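# Lift ring off stake, lay it flat in blue tray

## Task

Remove the ring from the stake and set it down so it rests flat on the bottom of the blue tray.

## Robot and tools

Robot and frames. There are two arms, left_arm and right_arm, each with a two-finger gripper and a wrist camera (cam_left_wrist, cam_right_wrist, 896x504 each). They stand on opposite sides of the table. left_arm's base is at (-0.005, +0.460, +0.128) m on the +y side and right_arm's is at (-0.015, -0.464, +0.124) m. In the scene frame the origin is the table centre, the table top is at z = +0.020 m and +z is up. Image left and right do not match the arm names. Each arm reports its hand pose, velocities and Hand target in its own base frame. Commanded offsets are taken along the axes of that arm's current Hand target. The fingers point along the gripper's +x axis and close along its y axis. end_effector_position is the point between the fingers, about 3 to 4 cm behind the tips. Only the last 1.5 cm of each finger's inner face is flat.

execute_actions(actions, cameras). actions is a list of actions. Each action is a table of up to 15 rows, one row per 1/30 s step. A table with fewer than 15 rows repeats its final row. Every row holds 14 numbers in [-1, 1], covering both arms even when only one moves: left_arm dx, dy, dz, rx, ry, rz, opening, then right_arm in the same order. The first six numbers of each arm are an offset, not a pose. Every row in an action is measured from the Hand target as it was when that action began, so rows do not add up, but sending the same offset again in a later action moves the arm further. The scale is 1.0 = 0.6 m for dx/dy/dz and 1.0 = 180 degrees for rx/ry/rz, which together form one rotation vector. opening is absolute: +1 is fully open (0.080 m), -1 is fully closed, and empty fingers meet at about -0.78. A full close takes at least about 0.6 s. Six zeros re-command the current Hand target. A 0 in the opening slot is itself a command, so to leave a gripper unchanged, resend its current opening. cameras is a list of names, ["all"] or []. Images come back when actions is empty or when cameras asks for them.

move(target, speed, blend, opening_speed, grip_force, blocking, cameras). The arms follow straight paths. target is either one 14-number row laid out as above, or a list of up to 15 rows. Every row is an offset from the Hand targets at the start of the move, not from the row before it. speed is the top path speed in m/s, from 0.002 to 4.3 (default 0.25), given once or once per row. Turning is limited to twice that value in rad/s. blend, in metres, rounds the corners between rows; 0 makes the arms stop at each row. opening_speed is the rate of change of opening on the -1..+1 scale, per second, at least 0.2. grip_force is the force limit per finger pad in newtons, 8 to 34, given once or once per arm; it stays set until changed. With blocking=false the call returns after about 0.5 s while the arms keep moving. A move is capped at 10 s. It neither slows down for obstacles nor steers around them, and the gripper lags behind the path more at high speed. The result adds a "move:" line with the outcome, such as done, off_target, moving, held, blocked or fault. limits=paced means the commanded pose was clipped; limits=held means steps were withheld. blocked means something stopped that gripper well short of its goal. The arm then holds in place, and you must send a new command to release it.

wait(seconds, 0 to 10) lets time pass while the last commands stay in force. stop(cameras) brakes a running move. zoom_image(camera, region=[x0, y0, x1, y1]) enlarges part of the latest image from one wrist camera; the region is in pixels from the top-left and at most 504x504. read_manual(section="licences") only returns licence text. finished_scene(scene) ends the scene, where scene is the current scene number as an integer. Call it only when the ring is lying flat in the tray and the robot is clear of it.

Reading results. Hand target is the last commanded pose after clipping, and the next offsets start from it. The gripper often stops short of it or below it and may tilt, more so at long reach. A new command, even all zeros, asks for the target again. If the gripper still falls short, send the remaining gap as an offset. Check position and orientation after every move. grip_measured gives the finger opening on the command scale and may be off by about 2 mm. To hold something, command an opening roughly 0.08 below the grip_measured reading at first contact. grip_effort_n is the motor's effort, with negative meaning closing; it is not the pad force. Joint positions list the joints from the base outward, and the last number is the opening in metres. Joint torques and External joint torques use the same joint order, and an outside push toward larger angles lowers the external reading. "within noise" means the arm is still. Step readings list positions at some control steps. MOTOR HOT, TORQUE FAULT, OVER-SPEED FAULT and OVER-TEMPERATURE FAULT lines report stops.

Cautions. Each step, the commanded orientation is clipped to within 32 degrees of the measured one. Contact torque at a joint's limit halts that arm for 10 s. The limits in N m are waist 17.2, shoulder 21.3, elbow 21.3, wrist pitch 5.61, wrist yaw 5.59 and wrist roll 5.24, and a held object's weight counts toward them. Large jumps in a single step can trigger an over-speed fault. Holding loads, staying stretched out or pushing toward unreachable poses heats the motors, and at 95 °C the arm is stopped. Fast moves hit harder, and a target set far beyond a contact presses harder. To stop pressing, command the target back past the gripper. Keep the two arms, grippers and wrist cameras apart, because their collisions are not checked. Contact with a camera cable counts as hand contact. Plan paths around each arm's own base. Avoid drops, releasing the ring while it is still moving, slams and hard pushes. The ring must never fall or be left off the table. The ring may occasionally get nudged by the scene.

Each tool is called after "Emit:" as a command line: name --argument value for each argument, lists and objects as JSON in quotes; but a table of rows of numbers goes row by row, as --pt "numbers of a row", without its own name.

## Session

Emit:
execute_actions --actions '[]'

Scene clock: 0.00 s.
left_arm: end_effector_position=(+0.3106, -0.0253, +0.1904) grip_measured=+1.000 grip_effort_n=n/a end_effector_quat_wxyz=(+0.817, +0.288, +0.304, -0.397) | right_arm: end_effector_position=(+0.2024, +0.0663, +0.1705) grip_measured=+1.000 grip_effort_n=n/a end_effector_quat_wxyz=(+0.768, -0.130, +0.308, +0.547)
Joint positions: left_arm=[0.193 1.321 1.079 -0.824 0.595 1.132 0.08] | right_arm=[-0.273 1.205 0.889 -1.255 -0.907 -1.397 0.08]
Joint velocities: within noise
Joint torques (N m): no reading
External joint torques (N m): no reading
Motor temperatures (°C): left_arm=[29 29 30 30 33 32] | right_arm=[28 30 27 30 30 33]
Heat: left arm: hottest wrist yaw 33 °C (+0.0 °C/min); right arm: hottest wrist roll 33 °C (+0.0 °C/min).
Hand target: left_arm +0.3106, -0.0254, +0.1907; +0.817, +0.288, +0.303, -0.397 | right_arm +0.2026, +0.0665, +0.1711; +0.768, -0.131, +0.307, +0.547
Tool commands: left_gripper/opening=+1.0 right_gripper/opening=+1.0

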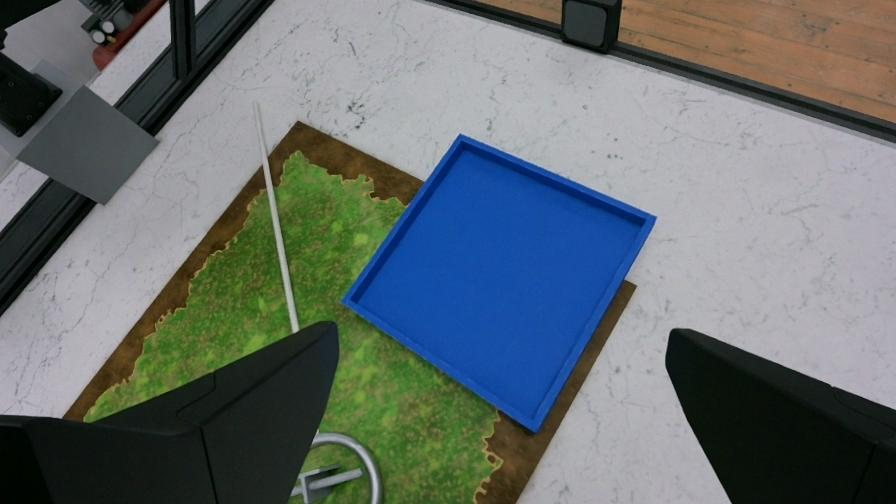

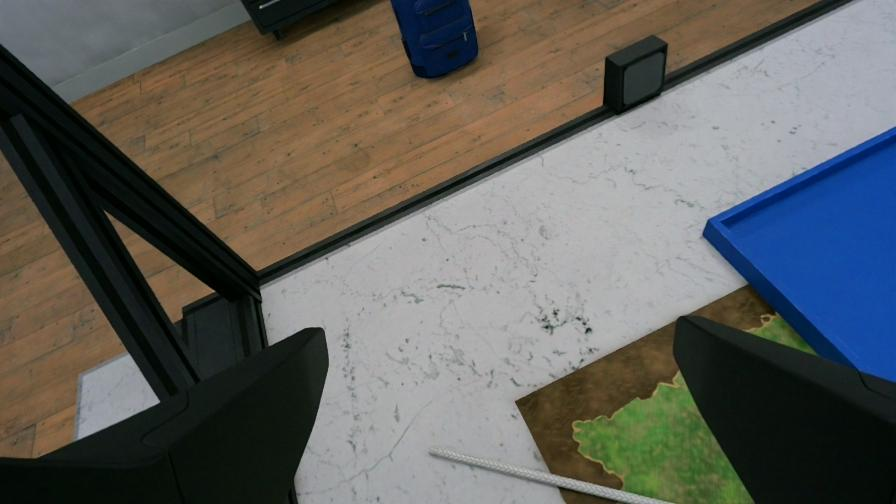

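Emit:
zoom_image --camera "cam_left_wrist" --region '[200, 304, 500, 504]'

Scaled by 1.680 from the camera's 896x504 image, which has a finer 1280x720 frame.

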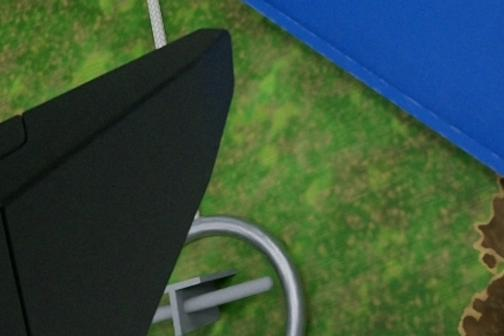

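Emit:
move --target '[-0.184,0.111,-0.066,-0.299,0.098,0.133,1,0,0,0,0,0,0,1]' --cameras '["cam_left_wrist"]'

Scene clock: 34.47 s.
left_arm: end_effector_position=(+0.2983, +0.0877, +0.2598) grip_measured=+1.000 grip_effort_n=-2.1 end_effector_quat_wxyz=(+0.866, +0.001, +0.500, -0.004) | right_arm: end_effector_position=(+0.2024, +0.0663, +0.1705) grip_measured=+1.000 grip_effort_n=-0.2 end_effector_quat_wxyz=(+0.768, -0.130, +0.308, +0.547)
Joint positions: left_arm=[0.378 1.385 1.496 -1.19 0.192 0.339 0.08] | right_arm=[-0.273 1.205 0.889 -1.255 -0.907 -1.397 0.08]
Joint torques (N m): left_arm=[0.25 -3.41 6.87 0.8 -0.02 -0.12] | right_arm=[-0.06 -2.96 4.73 0.53 -0.63 -0.01]
External joint torques (N m): left_arm=[0.25 1.34 0.68 -0.3 -0.14 -0.12] | right_arm=[-0.05 -0.07 -0.86 0.23 -0.1 -0.01]
Heat: left arm: hottest wrist yaw 33 °C (+0.0 °C/min); right arm: hottest wrist roll 33 °C (+0.0 °C/min).
Hand target: left_arm +0.2996, +0.0897, +0.2601; +0.866, +0.000, +0.501, -0.001 | right_arm +0.2026, +0.0665, +0.1711; +0.768, -0.131, +0.307, +0.547
Off the commanded pose: left_arm 0.002 m, 0 deg | right_arm 0.001 m, 0 deg.
move: done
Images, in order (width x height): cam_left_wrist 896x504.

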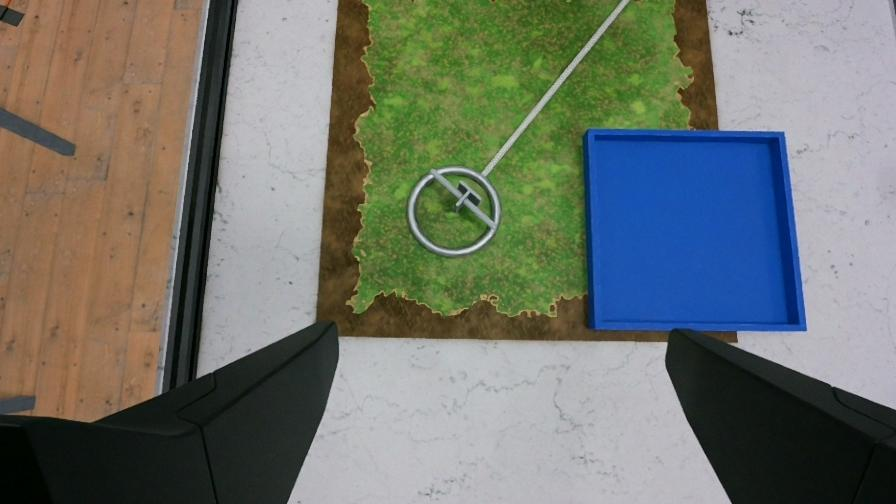

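Emit:
zoom_image --camera "cam_left_wrist" --region '[390, 140, 520, 270]'

Scaled by 3.877 from the camera's 896x504 image, which has a finer 1280x720 frame.

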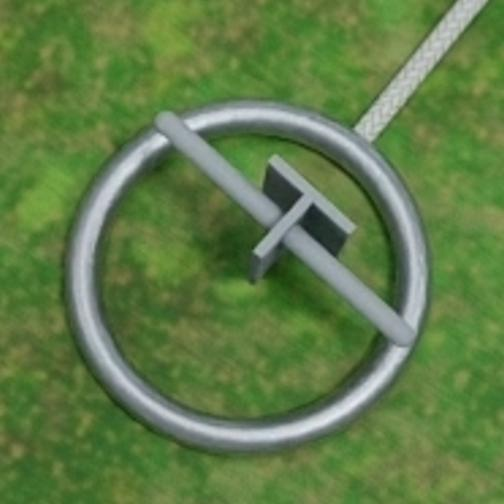

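Emit:
move --target '[0.262,0,-0.247,0,-0.25,0,1,0,0,0,0,0,0,1]' --cameras '["cam_left_wrist"]'

Emit:
zoom_image --camera "cam_left_wrist" --region '[330, 180, 580, 430]'

Scene clock: 62.90 s.
left_arm: end_effector_position=(+0.2518, +0.0919, +0.0523) grip_measured=+1.000 grip_effort_n=-2.1 end_effector_quat_wxyz=(+0.989, +0.002, +0.150, -0.019) | right_arm: end_effector_position=(+0.2024, +0.0663, +0.1705) grip_measured=+1.000 grip_effort_n=-0.2 end_effector_quat_wxyz=(+0.768, -0.130, +0.308, +0.547)
Joint positions: left_arm=[0.733 1.563 0.015 1.14 0.728 0.28 0.08] | right_arm=[-0.273 1.205 0.889 -1.255 -0.907 -1.397 0.08]
Joint torques (N m): left_arm=[0.15 -1.86 1.96 1.7 0.37 -0.08] | right_arm=[-0.03 -2.97 4.67 0.52 -0.65 0]
External joint torques (N m): left_arm=[0.15 1.12 -1.06 0.16 0.19 -0.08] | right_arm=[-0.03 -0.08 -0.92 0.22 -0.11 0]
Motor temperatures (°C): left_arm=[29 31 35 32 33 32] | right_arm=[28 31 30 30 30 33]
Heat: left arm: hottest elbow 35 °C (+5.0 °C/min); right arm: hottest wrist roll 33 °C (+0.0 °C/min).
Hand target: left_arm +0.2494, +0.0897, +0.0500; +0.991, +0.000, +0.131, -0.001 | right_arm +0.2026, +0.0665, +0.1711; +0.768, -0.131, +0.307, +0.547
Off the commanded pose: left_arm 0.004 m, 3 deg | right_arm 0.001 m, 0 deg.
joint sent to its limit (left arm) — joint 3 (elbow), lower limit, where the elbow is as bent as it goes. The joint targets are off in orientation, not in position.
move: off_target (left_arm)
Images, in order (width x height): cam_left_wrist 896x504.

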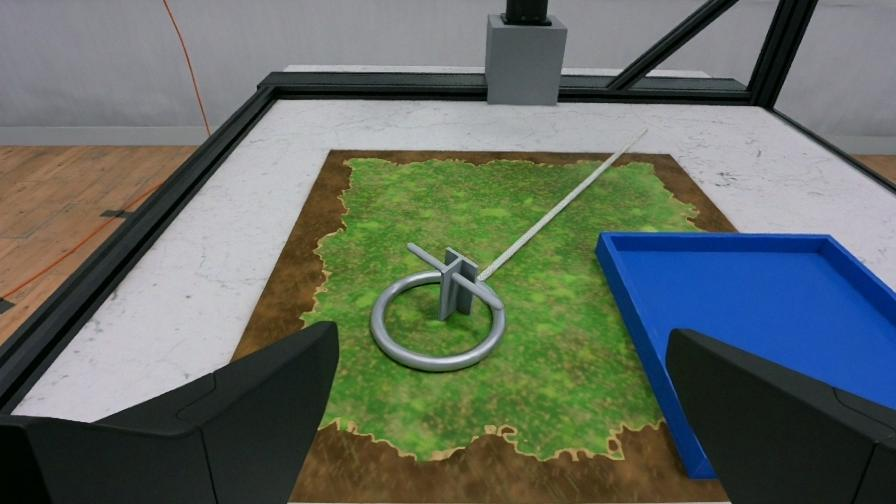

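Scaled by 2.016 from the camera's 896x504 image, which has a finer 1280x720 frame.

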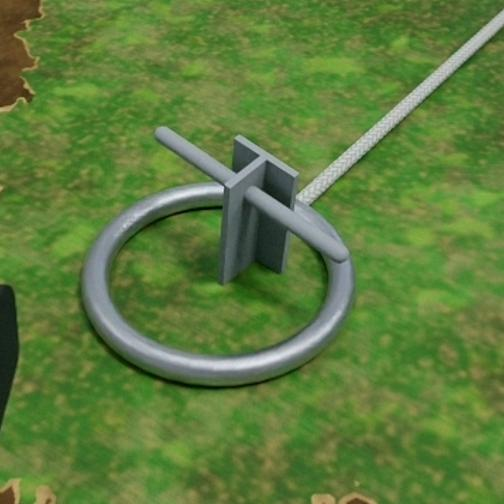

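Emit:
move --target '[0.26,0.053,0.035,-0.226,0.391,0.173,-0.35,0,0,0,0,0,0,1]' --cameras '["cam_left_wrist"]'

Emit:
zoom_image --camera "cam_left_wrist" --region '[250, 204, 650, 504]'

Scene clock: 119.13 s.
left_arm: end_effector_position=(+0.4049, +0.1223, +0.0342) grip_measured=-0.346 grip_effort_n=-19.8 end_effector_quat_wxyz=(+0.650, -0.285, +0.644, +0.286) | right_arm: end_effector_position=(+0.2024, +0.0663, +0.1705) grip_measured=+1.000 grip_effort_n=-0.2 end_effector_quat_wxyz=(+0.768, -0.130, +0.308, +0.547)
Joint positions: left_arm=[0.293 2.207 1.712 -1.067 -0.002 -0.538 0.019] | right_arm=[-0.273 1.205 0.889 -1.255 -0.907 -1.397 0.08]
Joint torques (N m): left_arm=[-0.17 -7.78 6.06 0.02 0.06 -0.11] | right_arm=[0 -2.97 4.67 0.52 -0.63 0]
External joint torques (N m): left_arm=[-0.13 2.5 0.39 -0.35 0.1 -0.11] | right_arm=[0.03 -0.09 -0.9 0.22 -0.1 0.01]
Heat: left arm: hottest wrist pitch 35 °C (+3.0 °C/min); right arm: hottest wrist roll 33 °C (+0.0 °C/min).
Hand target: left_arm +0.4056, +0.1213, +0.0297; +0.646, -0.286, +0.647, +0.286 | right_arm +0.2026, +0.0665, +0.1711; +0.768, -0.131, +0.307, +0.547
Off the commanded pose: left_arm 0.005 m, 1 deg | right_arm 0.001 m, 0 deg.
move: done
Images, in order (width x height): cam_left_wrist 896x504.

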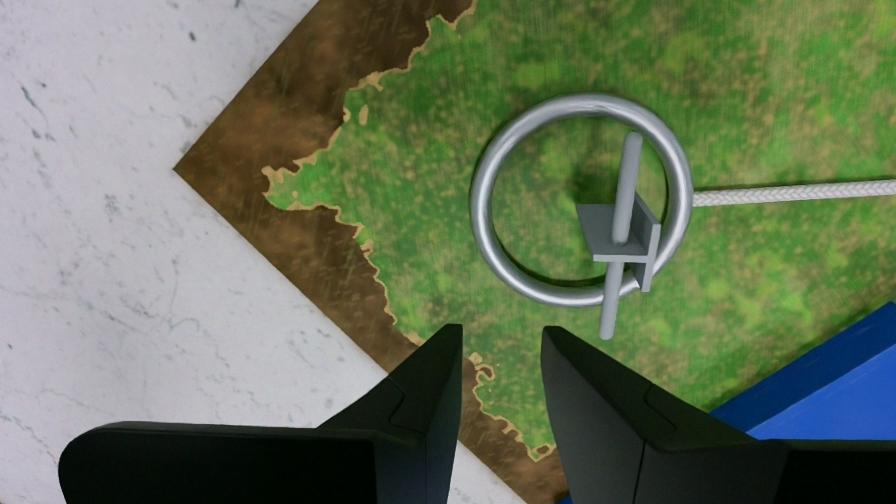

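Scaled by 1.260 from the camera's 896x504 image, which has a finer 1280x720 frame.

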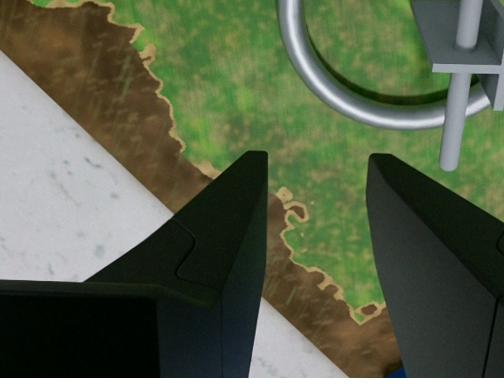

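Emit:
move --pt "0.14 0 0.015 0 0 0 -0.35 0 0 0 0 0 0 1" --pt "0.169 0 0.015 0 0 0 -0.35 0 0 0 0 0 0 1" --speed '[0.2,0.05]' --blend 0.01 --cameras '["cam_left_wrist"]'

Emit:
zoom_image --camera "cam_left_wrist" --region '[350, 204, 650, 429]'

Scene clock: 138.93 s.
left_arm: end_effector_position=(+0.4149, +0.1300, -0.0638) grip_measured=-0.346 grip_effort_n=-19.8 end_effector_quat_wxyz=(+0.652, -0.287, +0.640, +0.288) | right_arm: end_effector_position=(+0.2024, +0.0663, +0.1705) grip_measured=+1.000 grip_effort_n=-0.7 end_effector_quat_wxyz=(+0.768, -0.130, +0.308, +0.547)
Joint positions: left_arm=[0.303 2.396 1.623 -0.782 -0.002 -0.535 0.019] | right_arm=[-0.273 1.205 0.889 -1.255 -0.907 -1.397 0.08]
Joint torques (N m): left_arm=[-0.19 -8.24 3.93 0.5 0.06 0.11] | right_arm=[-0.01 -2.92 4.72 0.52 -0.63 -0.01]
External joint torques (N m): left_arm=[-0.12 2.54 -1.11 0.15 0.1 0.11] | right_arm=[-0.02 -0.02 -0.88 0.23 -0.09 0]
Motor temperatures (°C): left_arm=[29 36 33 33 33 32] | right_arm=[28 32 31 30 31 33]
Heat: left arm: hottest shoulder 36 °C (+6.0 °C/min); right arm: hottest wrist roll 33 °C (+0.0 °C/min).
Hand target: left_arm +0.4114, +0.1278, -0.0719; +0.646, -0.286, +0.648, +0.286 | right_arm +0.2026, +0.0665, +0.1711; +0.768, -0.131, +0.307, +0.547
Off the commanded pose: left_arm 0.009 m, 1 deg | right_arm 0.001 m, 0 deg.
move: off_target (left_arm); blend cut to 0.0087 m at target 1
Images, in order (width x height): cam_left_wrist 896x504.

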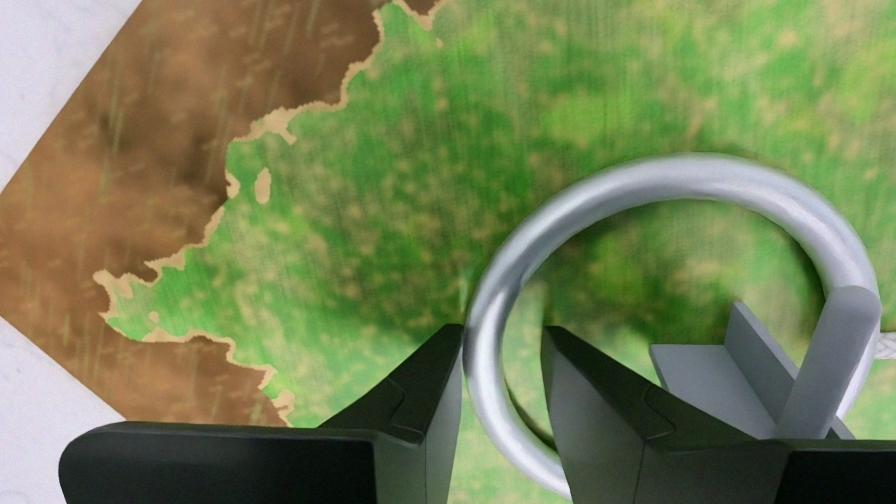

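Scaled by 1.680 from the camera's 896x504 image, which has a finer 1280x720 frame.

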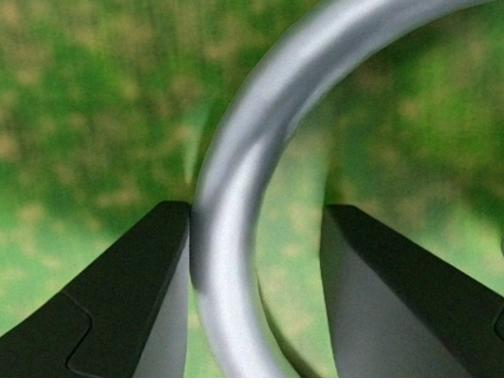

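Emit:
move --target '[0.008,0.006,0,0,0,0,-0.35,0,0,0,0,0,0,1]' --speed 0.05

Emit:
move --target '[0,0,0,0,0,0,-0.85,0,0,0,0,0,0,1]' --opening_speed 0.6 --cameras '["cam_left_wrist"]'

Scene clock: 148.80 s.
left_arm: end_effector_position=(+0.4139, +0.1305, -0.0660) grip_measured=-0.346 grip_effort_n=-19.8 end_effector_quat_wxyz=(+0.653, -0.286, +0.640, +0.285) | right_arm: end_effector_position=(+0.2024, +0.0663, +0.1705) grip_measured=+1.000 grip_effort_n=-0.7 end_effector_quat_wxyz=(+0.768, -0.130, +0.308, +0.547)
Joint positions: left_arm=[0.305 2.396 1.613 -0.769 0 -0.527 0.019] | right_arm=[-0.273 1.205 0.889 -1.255 -0.907 -1.397 0.08]
Joint torques (N m): left_arm=[0.22 -7.79 3.42 0.88 0 0.12] | right_arm=[-0.04 -2.93 4.7 0.51 -0.63 0]
External joint torques (N m): left_arm=[0.21 2.96 -1.59 0.53 0.04 0.12] | right_arm=[-0.04 -0.06 -0.85 0.22 -0.1 0.01]
Heat: left arm: hottest shoulder 37 °C (+7.0 °C/min); right arm: hottest wrist roll 33 °C (+0.0 °C/min).
Hand target: left_arm +0.4087, +0.1302, -0.0767; +0.646, -0.286, +0.648, +0.286 | right_arm +0.2026, +0.0665, +0.1711; +0.768, -0.131, +0.307, +0.547
Off the commanded pose: left_arm 0.012 m, 1 deg | right_arm 0.001 m, 0 deg.
move: off_target (left_arm)

Scene clock: 149.83 s.
left_arm: end_effector_position=(+0.4162, +0.1289, -0.0660) grip_measured=-0.612 grip_effort_n=-83.5 end_effector_quat_wxyz=(+0.656, -0.289, +0.638, +0.281) | right_arm: end_effector_position=(+0.2024, +0.0663, +0.1705) grip_measured=+1.000 grip_effort_n=-0.7 end_effector_quat_wxyz=(+0.768, -0.130, +0.308, +0.547)
Joint positions: left_arm=[0.303 2.396 1.613 -0.761 0.007 -0.527 0.007] | right_arm=[-0.273 1.205 0.889 -1.255 -0.907 -1.397 0.08]
Joint torques (N m): left_arm=[0.4 -7.8 3.44 0.38 -0.27 0.11] | right_arm=[-0.05 -2.89 4.65 0.51 -0.66 -0.01]
External joint torques (N m): left_arm=[0.33 3 -1.62 0.01 -0.23 0.11] | right_arm=[-0.05 0 -0.92 0.22 -0.12 -0.01]
Heat: left arm: hottest shoulder 37 °C (+7.0 °C/min); right arm: hottest wrist roll 33 °C (+0.0 °C/min).
Hand target: left_arm +0.4088, +0.1301, -0.0766; +0.646, -0.286, +0.648, +0.286 | right_arm +0.2026, +0.0665, +0.1711; +0.768, -0.131, +0.307, +0.547
Off the commanded pose: left_arm 0.013 m, 2 deg | right_arm 0.001 m, 0 deg.
move: off_target (left_arm)
Images, in order (width x height): cam_left_wrist 896x504.

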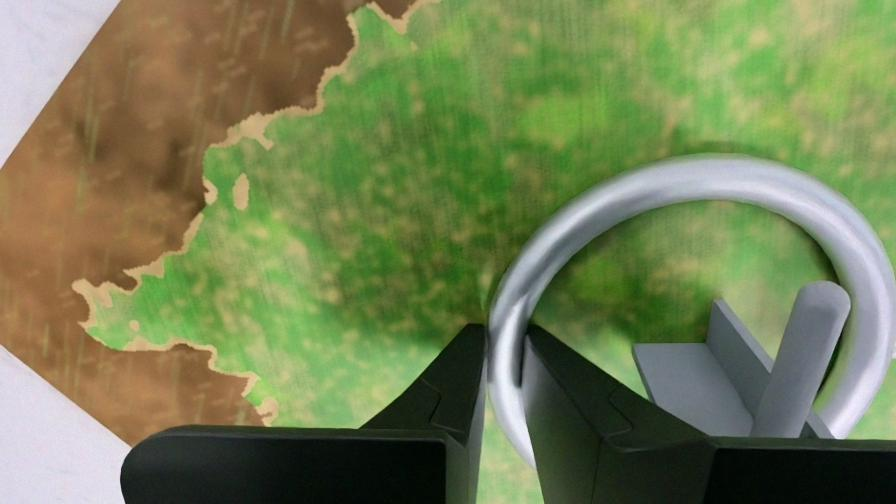

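Emit:
move --pt "-0.003 0 0.012 0 0 0 -0.85 0 0 0 0 0 0 1" --pt "-0.046 0 -0.0275 0 -0.222 0 -0.85 0 0 0 0 0 0 1" --speed 0.06 --cameras '["cam_left_wrist"]'

Scene clock: 179.53 s.
left_arm: end_effector_position=(+0.3985, +0.1162, -0.0536) grip_measured=-0.612 grip_effort_n=-83.5 end_effector_quat_wxyz=(+0.826, -0.175, +0.393, +0.363) | right_arm: end_effector_position=(+0.2024, +0.0663, +0.1705) grip_measured=+1.000 grip_effort_n=-0.7 end_effector_quat_wxyz=(+0.768, -0.130, +0.308, +0.547)
Joint positions: left_arm=[0.139 2.122 0.915 0.196 -0.41 -0.572 0.007] | right_arm=[-0.273 1.205 0.889 -1.255 -0.907 -1.397 0.08]
Joint torques (N m): left_arm=[0 -9.39 3.07 1.25 -0.74 0.13] | right_arm=[0 -2.93 4.72 0.5 -0.64 0]
External joint torques (N m): left_arm=[-0.04 -0.95 -1.27 0.08 -0.49 0.13] | right_arm=[0.01 -0.05 -0.86 0.21 -0.11 0.01]
Heat: left arm: hottest shoulder 39 °C (+8.1 °C/min); right arm: hottest wrist roll 33 °C (+0.0 °C/min).
Hand target: left_arm +0.3978, +0.1180, -0.0489; +0.828, -0.171, +0.388, +0.366 | right_arm +0.2026, +0.0665, +0.1711; +0.768, -0.131, +0.307, +0.547
Off the commanded pose: left_arm 0.005 m, 1 deg | right_arm 0.001 m, 0 deg.
move: done
Images, in order (width x height): cam_left_wrist 896x504.

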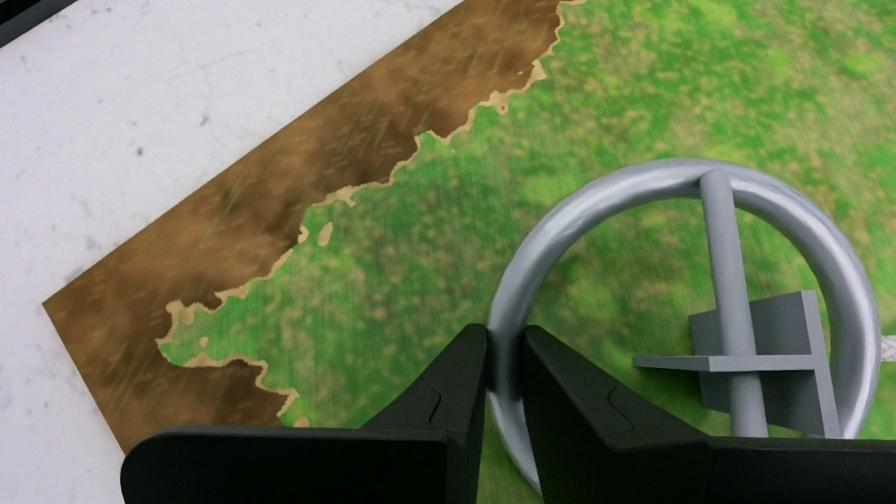

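Emit:
move --pt "0.015 0 0.018 0 0 0 -0.85 0 0 0 0 0 0 1" --pt "-0.013 0 0.0415 0 0 0 -0.85 0 0 0 0 0 0 1" --speed 0.05 --cameras '["cam_left_wrist"]'

Scene clock: 199.87 s.
left_arm: end_effector_position=(+0.4018, +0.1270, -0.0361) grip_measured=-0.612 grip_effort_n=-83.5 end_effector_quat_wxyz=(+0.823, -0.169, +0.399, +0.368) | right_arm: end_effector_position=(+0.2024, +0.0663, +0.1705) grip_measured=+1.000 grip_effort_n=-0.7 end_effector_quat_wxyz=(+0.768, -0.130, +0.308, +0.547)
Joint positions: left_arm=[0.164 2.081 0.957 0.107 -0.409 -0.546 0.007] | right_arm=[-0.273 1.205 0.889 -1.255 -0.907 -1.397 0.08]
Joint torques (N m): left_arm=[0.03 -9.75 5.25 1.05 -0.24 0.08] | right_arm=[0.01 -2.93 4.73 0.53 -0.64 -0.01]
External joint torques (N m): left_arm=[0.04 -1.41 0.72 -0.06 0 0.08] | right_arm=[0.02 -0.04 -0.83 0.24 -0.11 0]
Motor temperatures (°C): left_arm=[29 43 33 33 34 32] | right_arm=[28 32 31 30 31 33]
Heat: left arm: hottest shoulder 43 °C (+7.0 °C/min); right arm: hottest wrist roll 33 °C (+0.0 °C/min).
Hand target: left_arm +0.4072, +0.1284, -0.0271; +0.828, -0.171, +0.388, +0.366 | right_arm +0.2026, +0.0665, +0.1711; +0.768, -0.131, +0.307, +0.547
Off the commanded pose: left_arm 0.011 m, 1 deg | right_arm 0.001 m, 0 deg.
move: off_target (left_arm)
Images, in order (width x height): cam_left_wrist 896x504.

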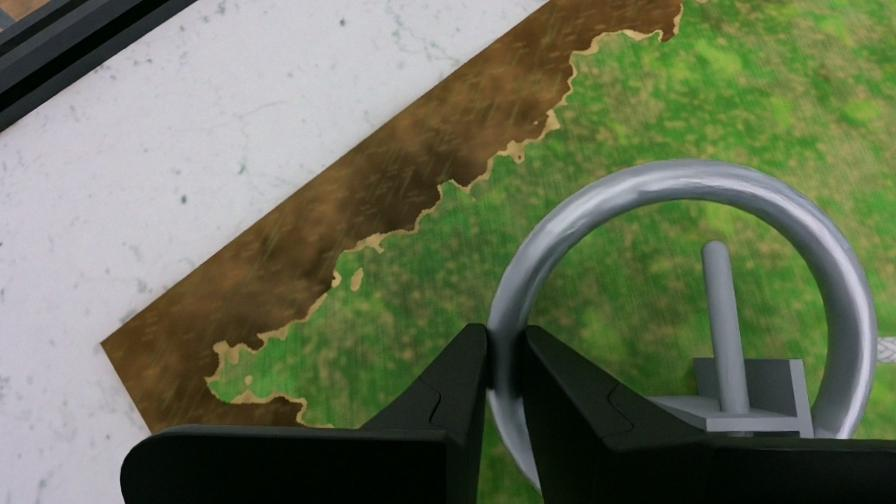

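Emit:
move --target '[-0.042,0,-0.063,0,0,0,-0.85,0,0,0,0,0,0,1]' --speed 0.07 --cameras '["cam_left_wrist"]'

Scene clock: 208.90 s.
left_arm: end_effector_position=(+0.3788, +0.0971, -0.0342) grip_measured=-0.612 grip_effort_n=-83.5 end_effector_quat_wxyz=(+0.827, -0.172, +0.389, +0.367) | right_arm: end_effector_position=(+0.2024, +0.0663, +0.1705) grip_measured=+1.000 grip_effort_n=-0.2 end_effector_quat_wxyz=(+0.768, -0.130, +0.308, +0.547)
Joint positions: left_arm=[0.082 2.006 0.829 0.149 -0.452 -0.625 0.007] | right_arm=[-0.273 1.205 0.889 -1.255 -0.907 -1.397 0.08]
Joint torques (N m): left_arm=[-0.55 -8.73 2.75 0.97 -0.45 -0.07] | right_arm=[-0.01 -2.94 4.69 0.52 -0.63 0.01]
External joint torques (N m): left_arm=[-0.55 -1.06 -1.63 -0.15 -0.17 -0.07] | right_arm=[-0.01 -0.02 -0.92 0.22 -0.09 0.02]
Heat: left arm: hottest shoulder 42 °C (+5.0 °C/min); right arm: hottest wrist roll 33 °C (+0.0 °C/min).
Hand target: left_arm +0.3768, +0.0950, -0.0319; +0.828, -0.171, +0.388, +0.366 | right_arm +0.2026, +0.0665, +0.1711; +0.768, -0.131, +0.307, +0.547
Off the commanded pose: left_arm 0.004 m, 0 deg | right_arm 0.001 m, 0 deg.
move: done
Images, in order (width x height): cam_left_wrist 896x504.

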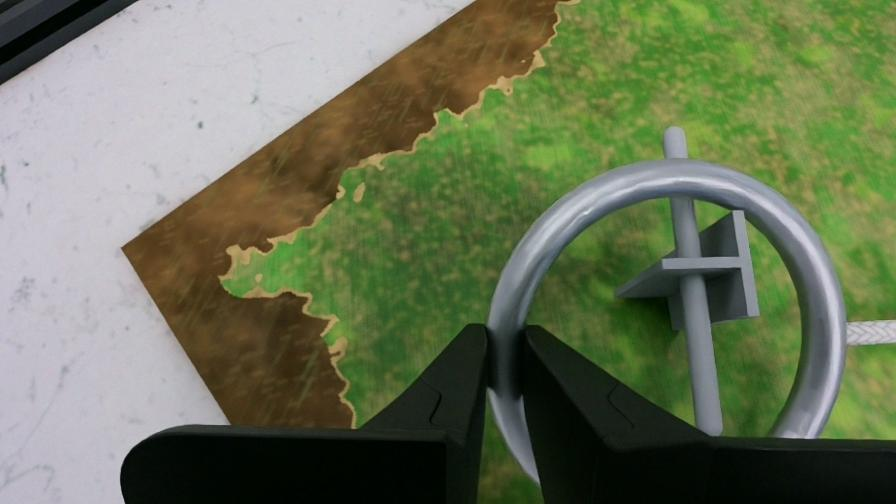

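Emit:
move --pt "-0.008 0 -0.010 0 0 0 -0.85 0 0 0 0 0 0 1" --pt "-0.136 0 0.098 0 0 0 -0.85 0 0 0 0 0 0 1" --pt "-0.145 0 0.11 0 0.222 0 -0.85 0 0 0 0 0 0 1" --speed '[0.06,0.09,0.3]' --cameras '["cam_left_wrist"]'

Scene clock: 227.03 s.
left_arm: end_effector_position=(+0.3716, +0.0910, +0.0783) grip_measured=-0.612 grip_effort_n=-83.5 end_effector_quat_wxyz=(+0.647, -0.285, +0.646, +0.288) | right_arm: end_effector_position=(+0.2024, +0.0663, +0.1705) grip_measured=+1.000 grip_effort_n=-0.7 end_effector_quat_wxyz=(+0.768, -0.130, +0.308, +0.547)
Joint positions: left_arm=[0.238 2.018 1.599 -1.151 -0.004 -0.596 0.007] | right_arm=[-0.273 1.205 0.889 -1.255 -0.907 -1.397 0.08]
Joint torques (N m): left_arm=[0.1 -7.35 6.53 0.02 0.13 0.1] | right_arm=[0 -2.97 4.74 0.51 -0.65 0]
External joint torques (N m): left_arm=[0.1 1.79 0.77 -0.34 0.17 0.1] | right_arm=[0.02 -0.08 -0.84 0.22 -0.11 0.01]
Heat: left arm: hottest shoulder 43 °C (+5.1 °C/min); right arm: hottest wrist roll 33 °C (+0.0 °C/min).
Hand target: left_arm +0.3735, +0.0912, +0.0772; +0.646, -0.286, +0.648, +0.286 | right_arm +0.2026, +0.0665, +0.1711; +0.768, -0.131, +0.307, +0.547
Off the commanded pose: left_arm 0.002 m, 0 deg | right_arm 0.001 m, 0 deg.
move: done
Images, in order (width x height): cam_left_wrist 896x504.

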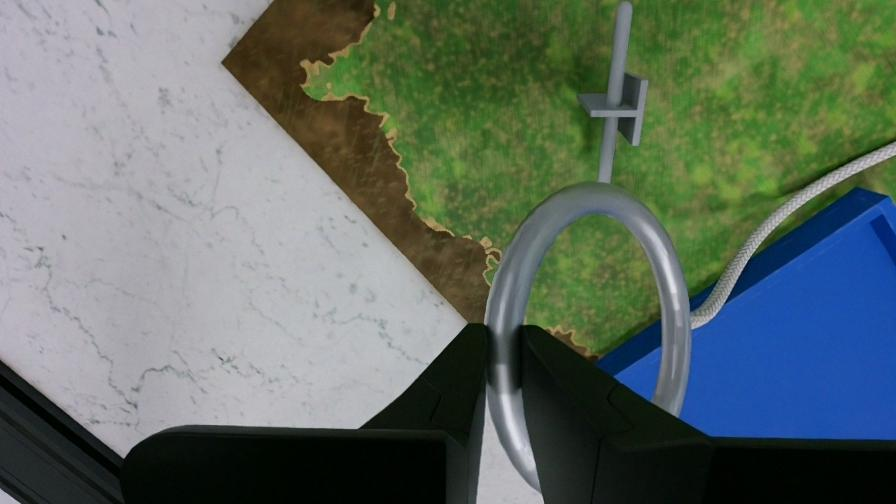

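Emit:
move --target '[0,-0.238,-0.235,0,0,0,-0.85,0,0,0,0,0,0,1]' --speed 0.2 --cameras '["cam_left_wrist"]'

Scene clock: 244.47 s.
left_arm: end_effector_position=(+0.3825, -0.1083, +0.0788) grip_measured=-0.612 grip_effort_n=-83.5 end_effector_quat_wxyz=(+0.647, -0.285, +0.647, +0.284) | right_arm: end_effector_position=(+0.2024, +0.0663, +0.1705) grip_measured=+1.000 grip_effort_n=-0.2 end_effector_quat_wxyz=(+0.768, -0.130, +0.308, +0.547)
Joint positions: left_arm=[-0.275 2.076 1.687 -1.18 0.002 -1.104 0.007] | right_arm=[-0.273 1.205 0.889 -1.255 -0.907 -1.397 0.08]
Joint torques (N m): left_arm=[-0.17 -7.71 6.54 -0.01 -0.05 -0.14] | right_arm=[-0.02 -3 4.72 0.51 -0.65 0]
External joint torques (N m): left_arm=[-0.22 1.76 0.87 -0.31 0.01 -0.14] | right_arm=[-0.03 -0.14 -0.86 0.22 -0.11 0.01]
Heat: left arm: hottest shoulder 40 °C (-1.0 °C/min); right arm: hottest wrist roll 33 °C (+0.0 °C/min).
Hand target: left_arm +0.3843, -0.1091, +0.0774; +0.646, -0.286, +0.648, +0.286 | right_arm +0.2026, +0.0665, +0.1711; +0.768, -0.131, +0.307, +0.547
Off the commanded pose: left_arm 0.002 m, 0 deg | right_arm 0.001 m, 0 deg.
move: done
Images, in order (width x height): cam_left_wrist 896x504.

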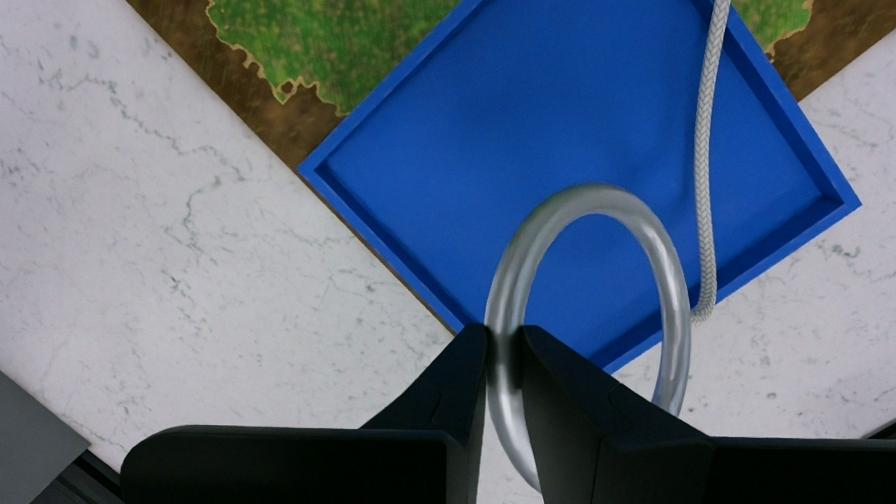

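Emit:
move --pt "0.12 -0.005 0 0 0 0 -0.85 0 0 0 0 0 0 1" --pt "0.222 -0.005 0 0 0 0 -0.85 0 0 0 0 0 0 1" --speed '[0.15,0.04]' --blend 0.01 --cameras '["cam_left_wrist"]'

Scene clock: 259.27 s.
left_arm: end_effector_position=(+0.3909, -0.1149, -0.0457) grip_measured=-0.612 grip_effort_n=-83.5 end_effector_quat_wxyz=(+0.654, -0.290, +0.642, +0.276) | right_arm: end_effector_position=(+0.2024, +0.0663, +0.1705) grip_measured=+1.000 grip_effort_n=-0.2 end_effector_quat_wxyz=(+0.768, -0.130, +0.308, +0.547)
Joint positions: left_arm=[-0.284 2.263 1.461 -0.744 0.005 -1.108 0.007] | right_arm=[-0.273 1.205 0.889 -1.255 -0.907 -1.397 0.08]
Joint torques (N m): left_arm=[0.15 -7 3.56 0.41 -0.16 -0.14] | right_arm=[-0.02 -2.95 4.59 0.53 -0.64 0]
External joint torques (N m): left_arm=[0.15 3.06 -1.51 0.03 -0.11 -0.15] | right_arm=[-0.03 -0.06 -1.02 0.22 -0.1 0.01]
Heat: left arm: hottest shoulder 41 °C (-2.0 °C/min); right arm: hottest wrist roll 33 °C (+0.0 °C/min).
Hand target: left_arm +0.3862, -0.1114, -0.0558; +0.646, -0.286, +0.648, +0.286 | right_arm +0.2026, +0.0665, +0.1711; +0.768, -0.131, +0.307, +0.547
Off the commanded pose: left_arm 0.012 m, 2 deg | right_arm 0.001 m, 0 deg.
move: off_target (left_arm)
Images, in order (width x height): cam_left_wrist 896x504.

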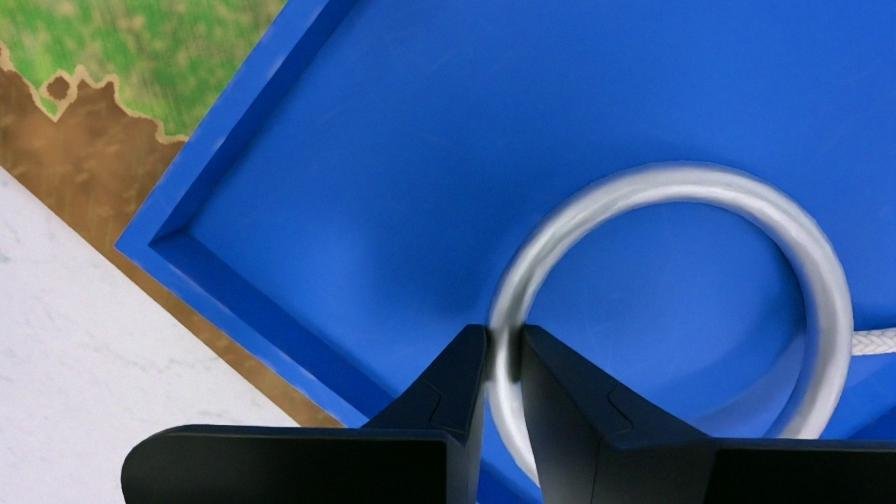

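Emit:
move --target '[0.03,0.006,0,0,0,0,-0.85,0,0,0,0,0,0,1]' --speed 0.04 --cameras '["cam_left_wrist"]'

Scene clock: 268.50 s.
left_arm: end_effector_position=(+0.3897, -0.1146, -0.0590) grip_measured=-0.612 grip_effort_n=-83.5 end_effector_quat_wxyz=(+0.655, -0.292, +0.640, +0.275) | right_arm: end_effector_position=(+0.2024, +0.0663, +0.1705) grip_measured=+1.000 grip_effort_n=-0.2 end_effector_quat_wxyz=(+0.768, -0.130, +0.308, +0.547)
Joint positions: left_arm=[-0.284 2.282 1.433 -0.69 0.005 -1.108 0.007] | right_arm=[-0.273 1.205 0.889 -1.255 -0.907 -1.397 0.08]
Joint torques (N m): left_arm=[0.59 -5.77 2.91 0.97 -0.17 -0.02] | right_arm=[-0.01 -2.97 4.64 0.52 -0.66 -0.02]
External joint torques (N m): left_arm=[0.57 4.21 -2 0.58 -0.11 -0.02] | right_arm=[-0.01 -0.07 -0.94 0.23 -0.13 -0.02]
Heat: left arm: hottest shoulder 41 °C (-1.0 °C/min); right arm: hottest wrist roll 33 °C (+0.0 °C/min).
Hand target: left_arm +0.3835, -0.1090, -0.0737; +0.646, -0.286, +0.648, +0.286 | right_arm +0.2026, +0.0665, +0.1711; +0.768, -0.131, +0.307, +0.547
Off the commanded pose: left_arm 0.017 m, 2 deg | right_arm 0.001 m, 0 deg.
move: off_target (left_arm)
Images, in order (width x height): cam_left_wrist 896x504.

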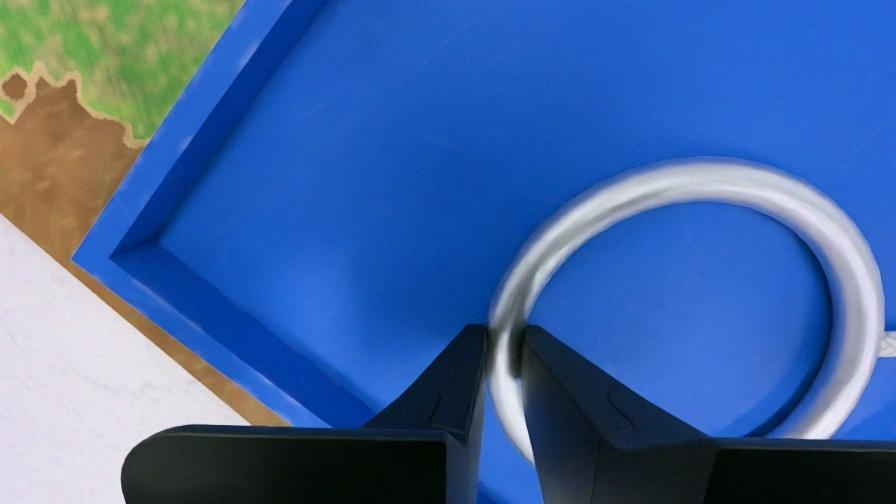

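Essentially flat, pressed. Back the target off a bit, release gradually and retreat.

Emit:
move --target '[0.005,0,0,0,0,0,-0.35,0,0,0,0,0,0,1]' --opening_speed 0.4

Emit:
move --target '[-0.2,0.0,0,0,0,0,-0.35,0,0,0,0,0,0,1]' --speed 0.1 --cameras '["cam_left_wrist"]'

Scene clock: 275.23 s.
left_arm: end_effector_position=(+0.3924, -0.1152, -0.0612) grip_measured=-0.355 grip_effort_n=19.8 end_effector_quat_wxyz=(+0.658, -0.297, +0.637, +0.271) | right_arm: end_effector_position=(+0.2024, +0.0663, +0.1705) grip_measured=+1.000 grip_effort_n=-0.2 end_effector_quat_wxyz=(+0.768, -0.130, +0.308, +0.547)
Joint positions: left_arm=[-0.282 2.286 1.429 -0.667 0.009 -1.108 0.019] | right_arm=[-0.273 1.205 0.889 -1.255 -0.907 -1.397 0.08]
Joint torques (N m): left_arm=[0.47 -5.46 3.18 0.04 -0.31 -0.01] | right_arm=[-0.06 -3.02 4.74 0.52 -0.64 0]
External joint torques (N m): left_arm=[0.4 4.5 -1.69 -0.37 -0.25 -0.02] | right_arm=[-0.05 -0.13 -0.86 0.23 -0.11 0.01]
Heat: left arm: hottest shoulder 40 °C (-3.0 °C/min); right arm: hottest wrist roll 33 °C (+0.0 °C/min).
Hand target: left_arm +0.3835, -0.1090, -0.0767; +0.646, -0.286, +0.648, +0.286 | right_arm +0.2026, +0.0665, +0.1711; +0.768, -0.131, +0.307, +0.547
Off the commanded pose: left_arm 0.019 m, 3 deg | right_arm 0.001 m, 0 deg.
move: off_target (left_arm)

Scene clock: 276.93 s.
left_arm: end_effector_position=(+0.3815, -0.1099, +0.0381) grip_measured=-0.354 grip_effort_n=16.5 end_effector_quat_wxyz=(+0.641, -0.284, +0.653, +0.287) | right_arm: end_effector_position=(+0.2024, +0.0663, +0.1705) grip_measured=+1.000 grip_effort_n=-0.7 end_effector_quat_wxyz=(+0.768, -0.130, +0.308, +0.547)
Joint positions: left_arm=[-0.278 2.123 1.593 -1.055 0.007 -1.108 0.019] | right_arm=[-0.273 1.205 0.889 -1.255 -0.907 -1.397 0.08]
Joint torques (N m): left_arm=[0.13 -10.09 5.89 -0.04 -0.24 0] | right_arm=[0 -2.94 4.71 0.51 -0.64 0]
External joint torques (N m): left_arm=[0.19 -0.35 0.29 -0.34 -0.2 0.01] | right_arm=[0.01 -0.04 -0.87 0.22 -0.11 0.01]
Heat: left arm: hottest shoulder 40 °C (-3.0 °C/min); right arm: hottest wrist roll 33 °C (+0.0 °C/min).
Hand target: left_arm +0.3838, -0.1088, +0.0433; +0.646, -0.286, +0.648, +0.286 | right_arm +0.2026, +0.0665, +0.1711; +0.768, -0.131, +0.307, +0.547
Off the commanded pose: left_arm 0.006 m, 1 deg | right_arm 0.001 m, 0 deg.
move: done
Images, in order (width x height): cam_left_wrist 896x504.

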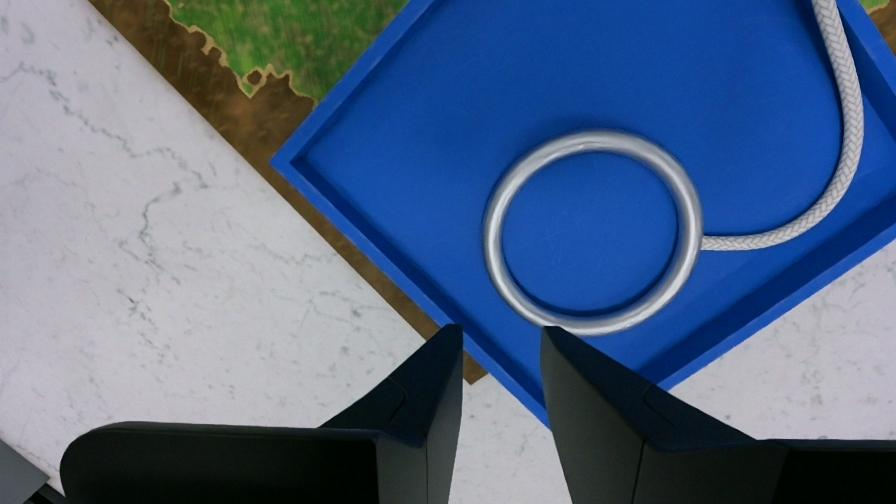

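Flat in the tray.

Emit:
finished_scene --scene 2

The scene is finished: the task was done.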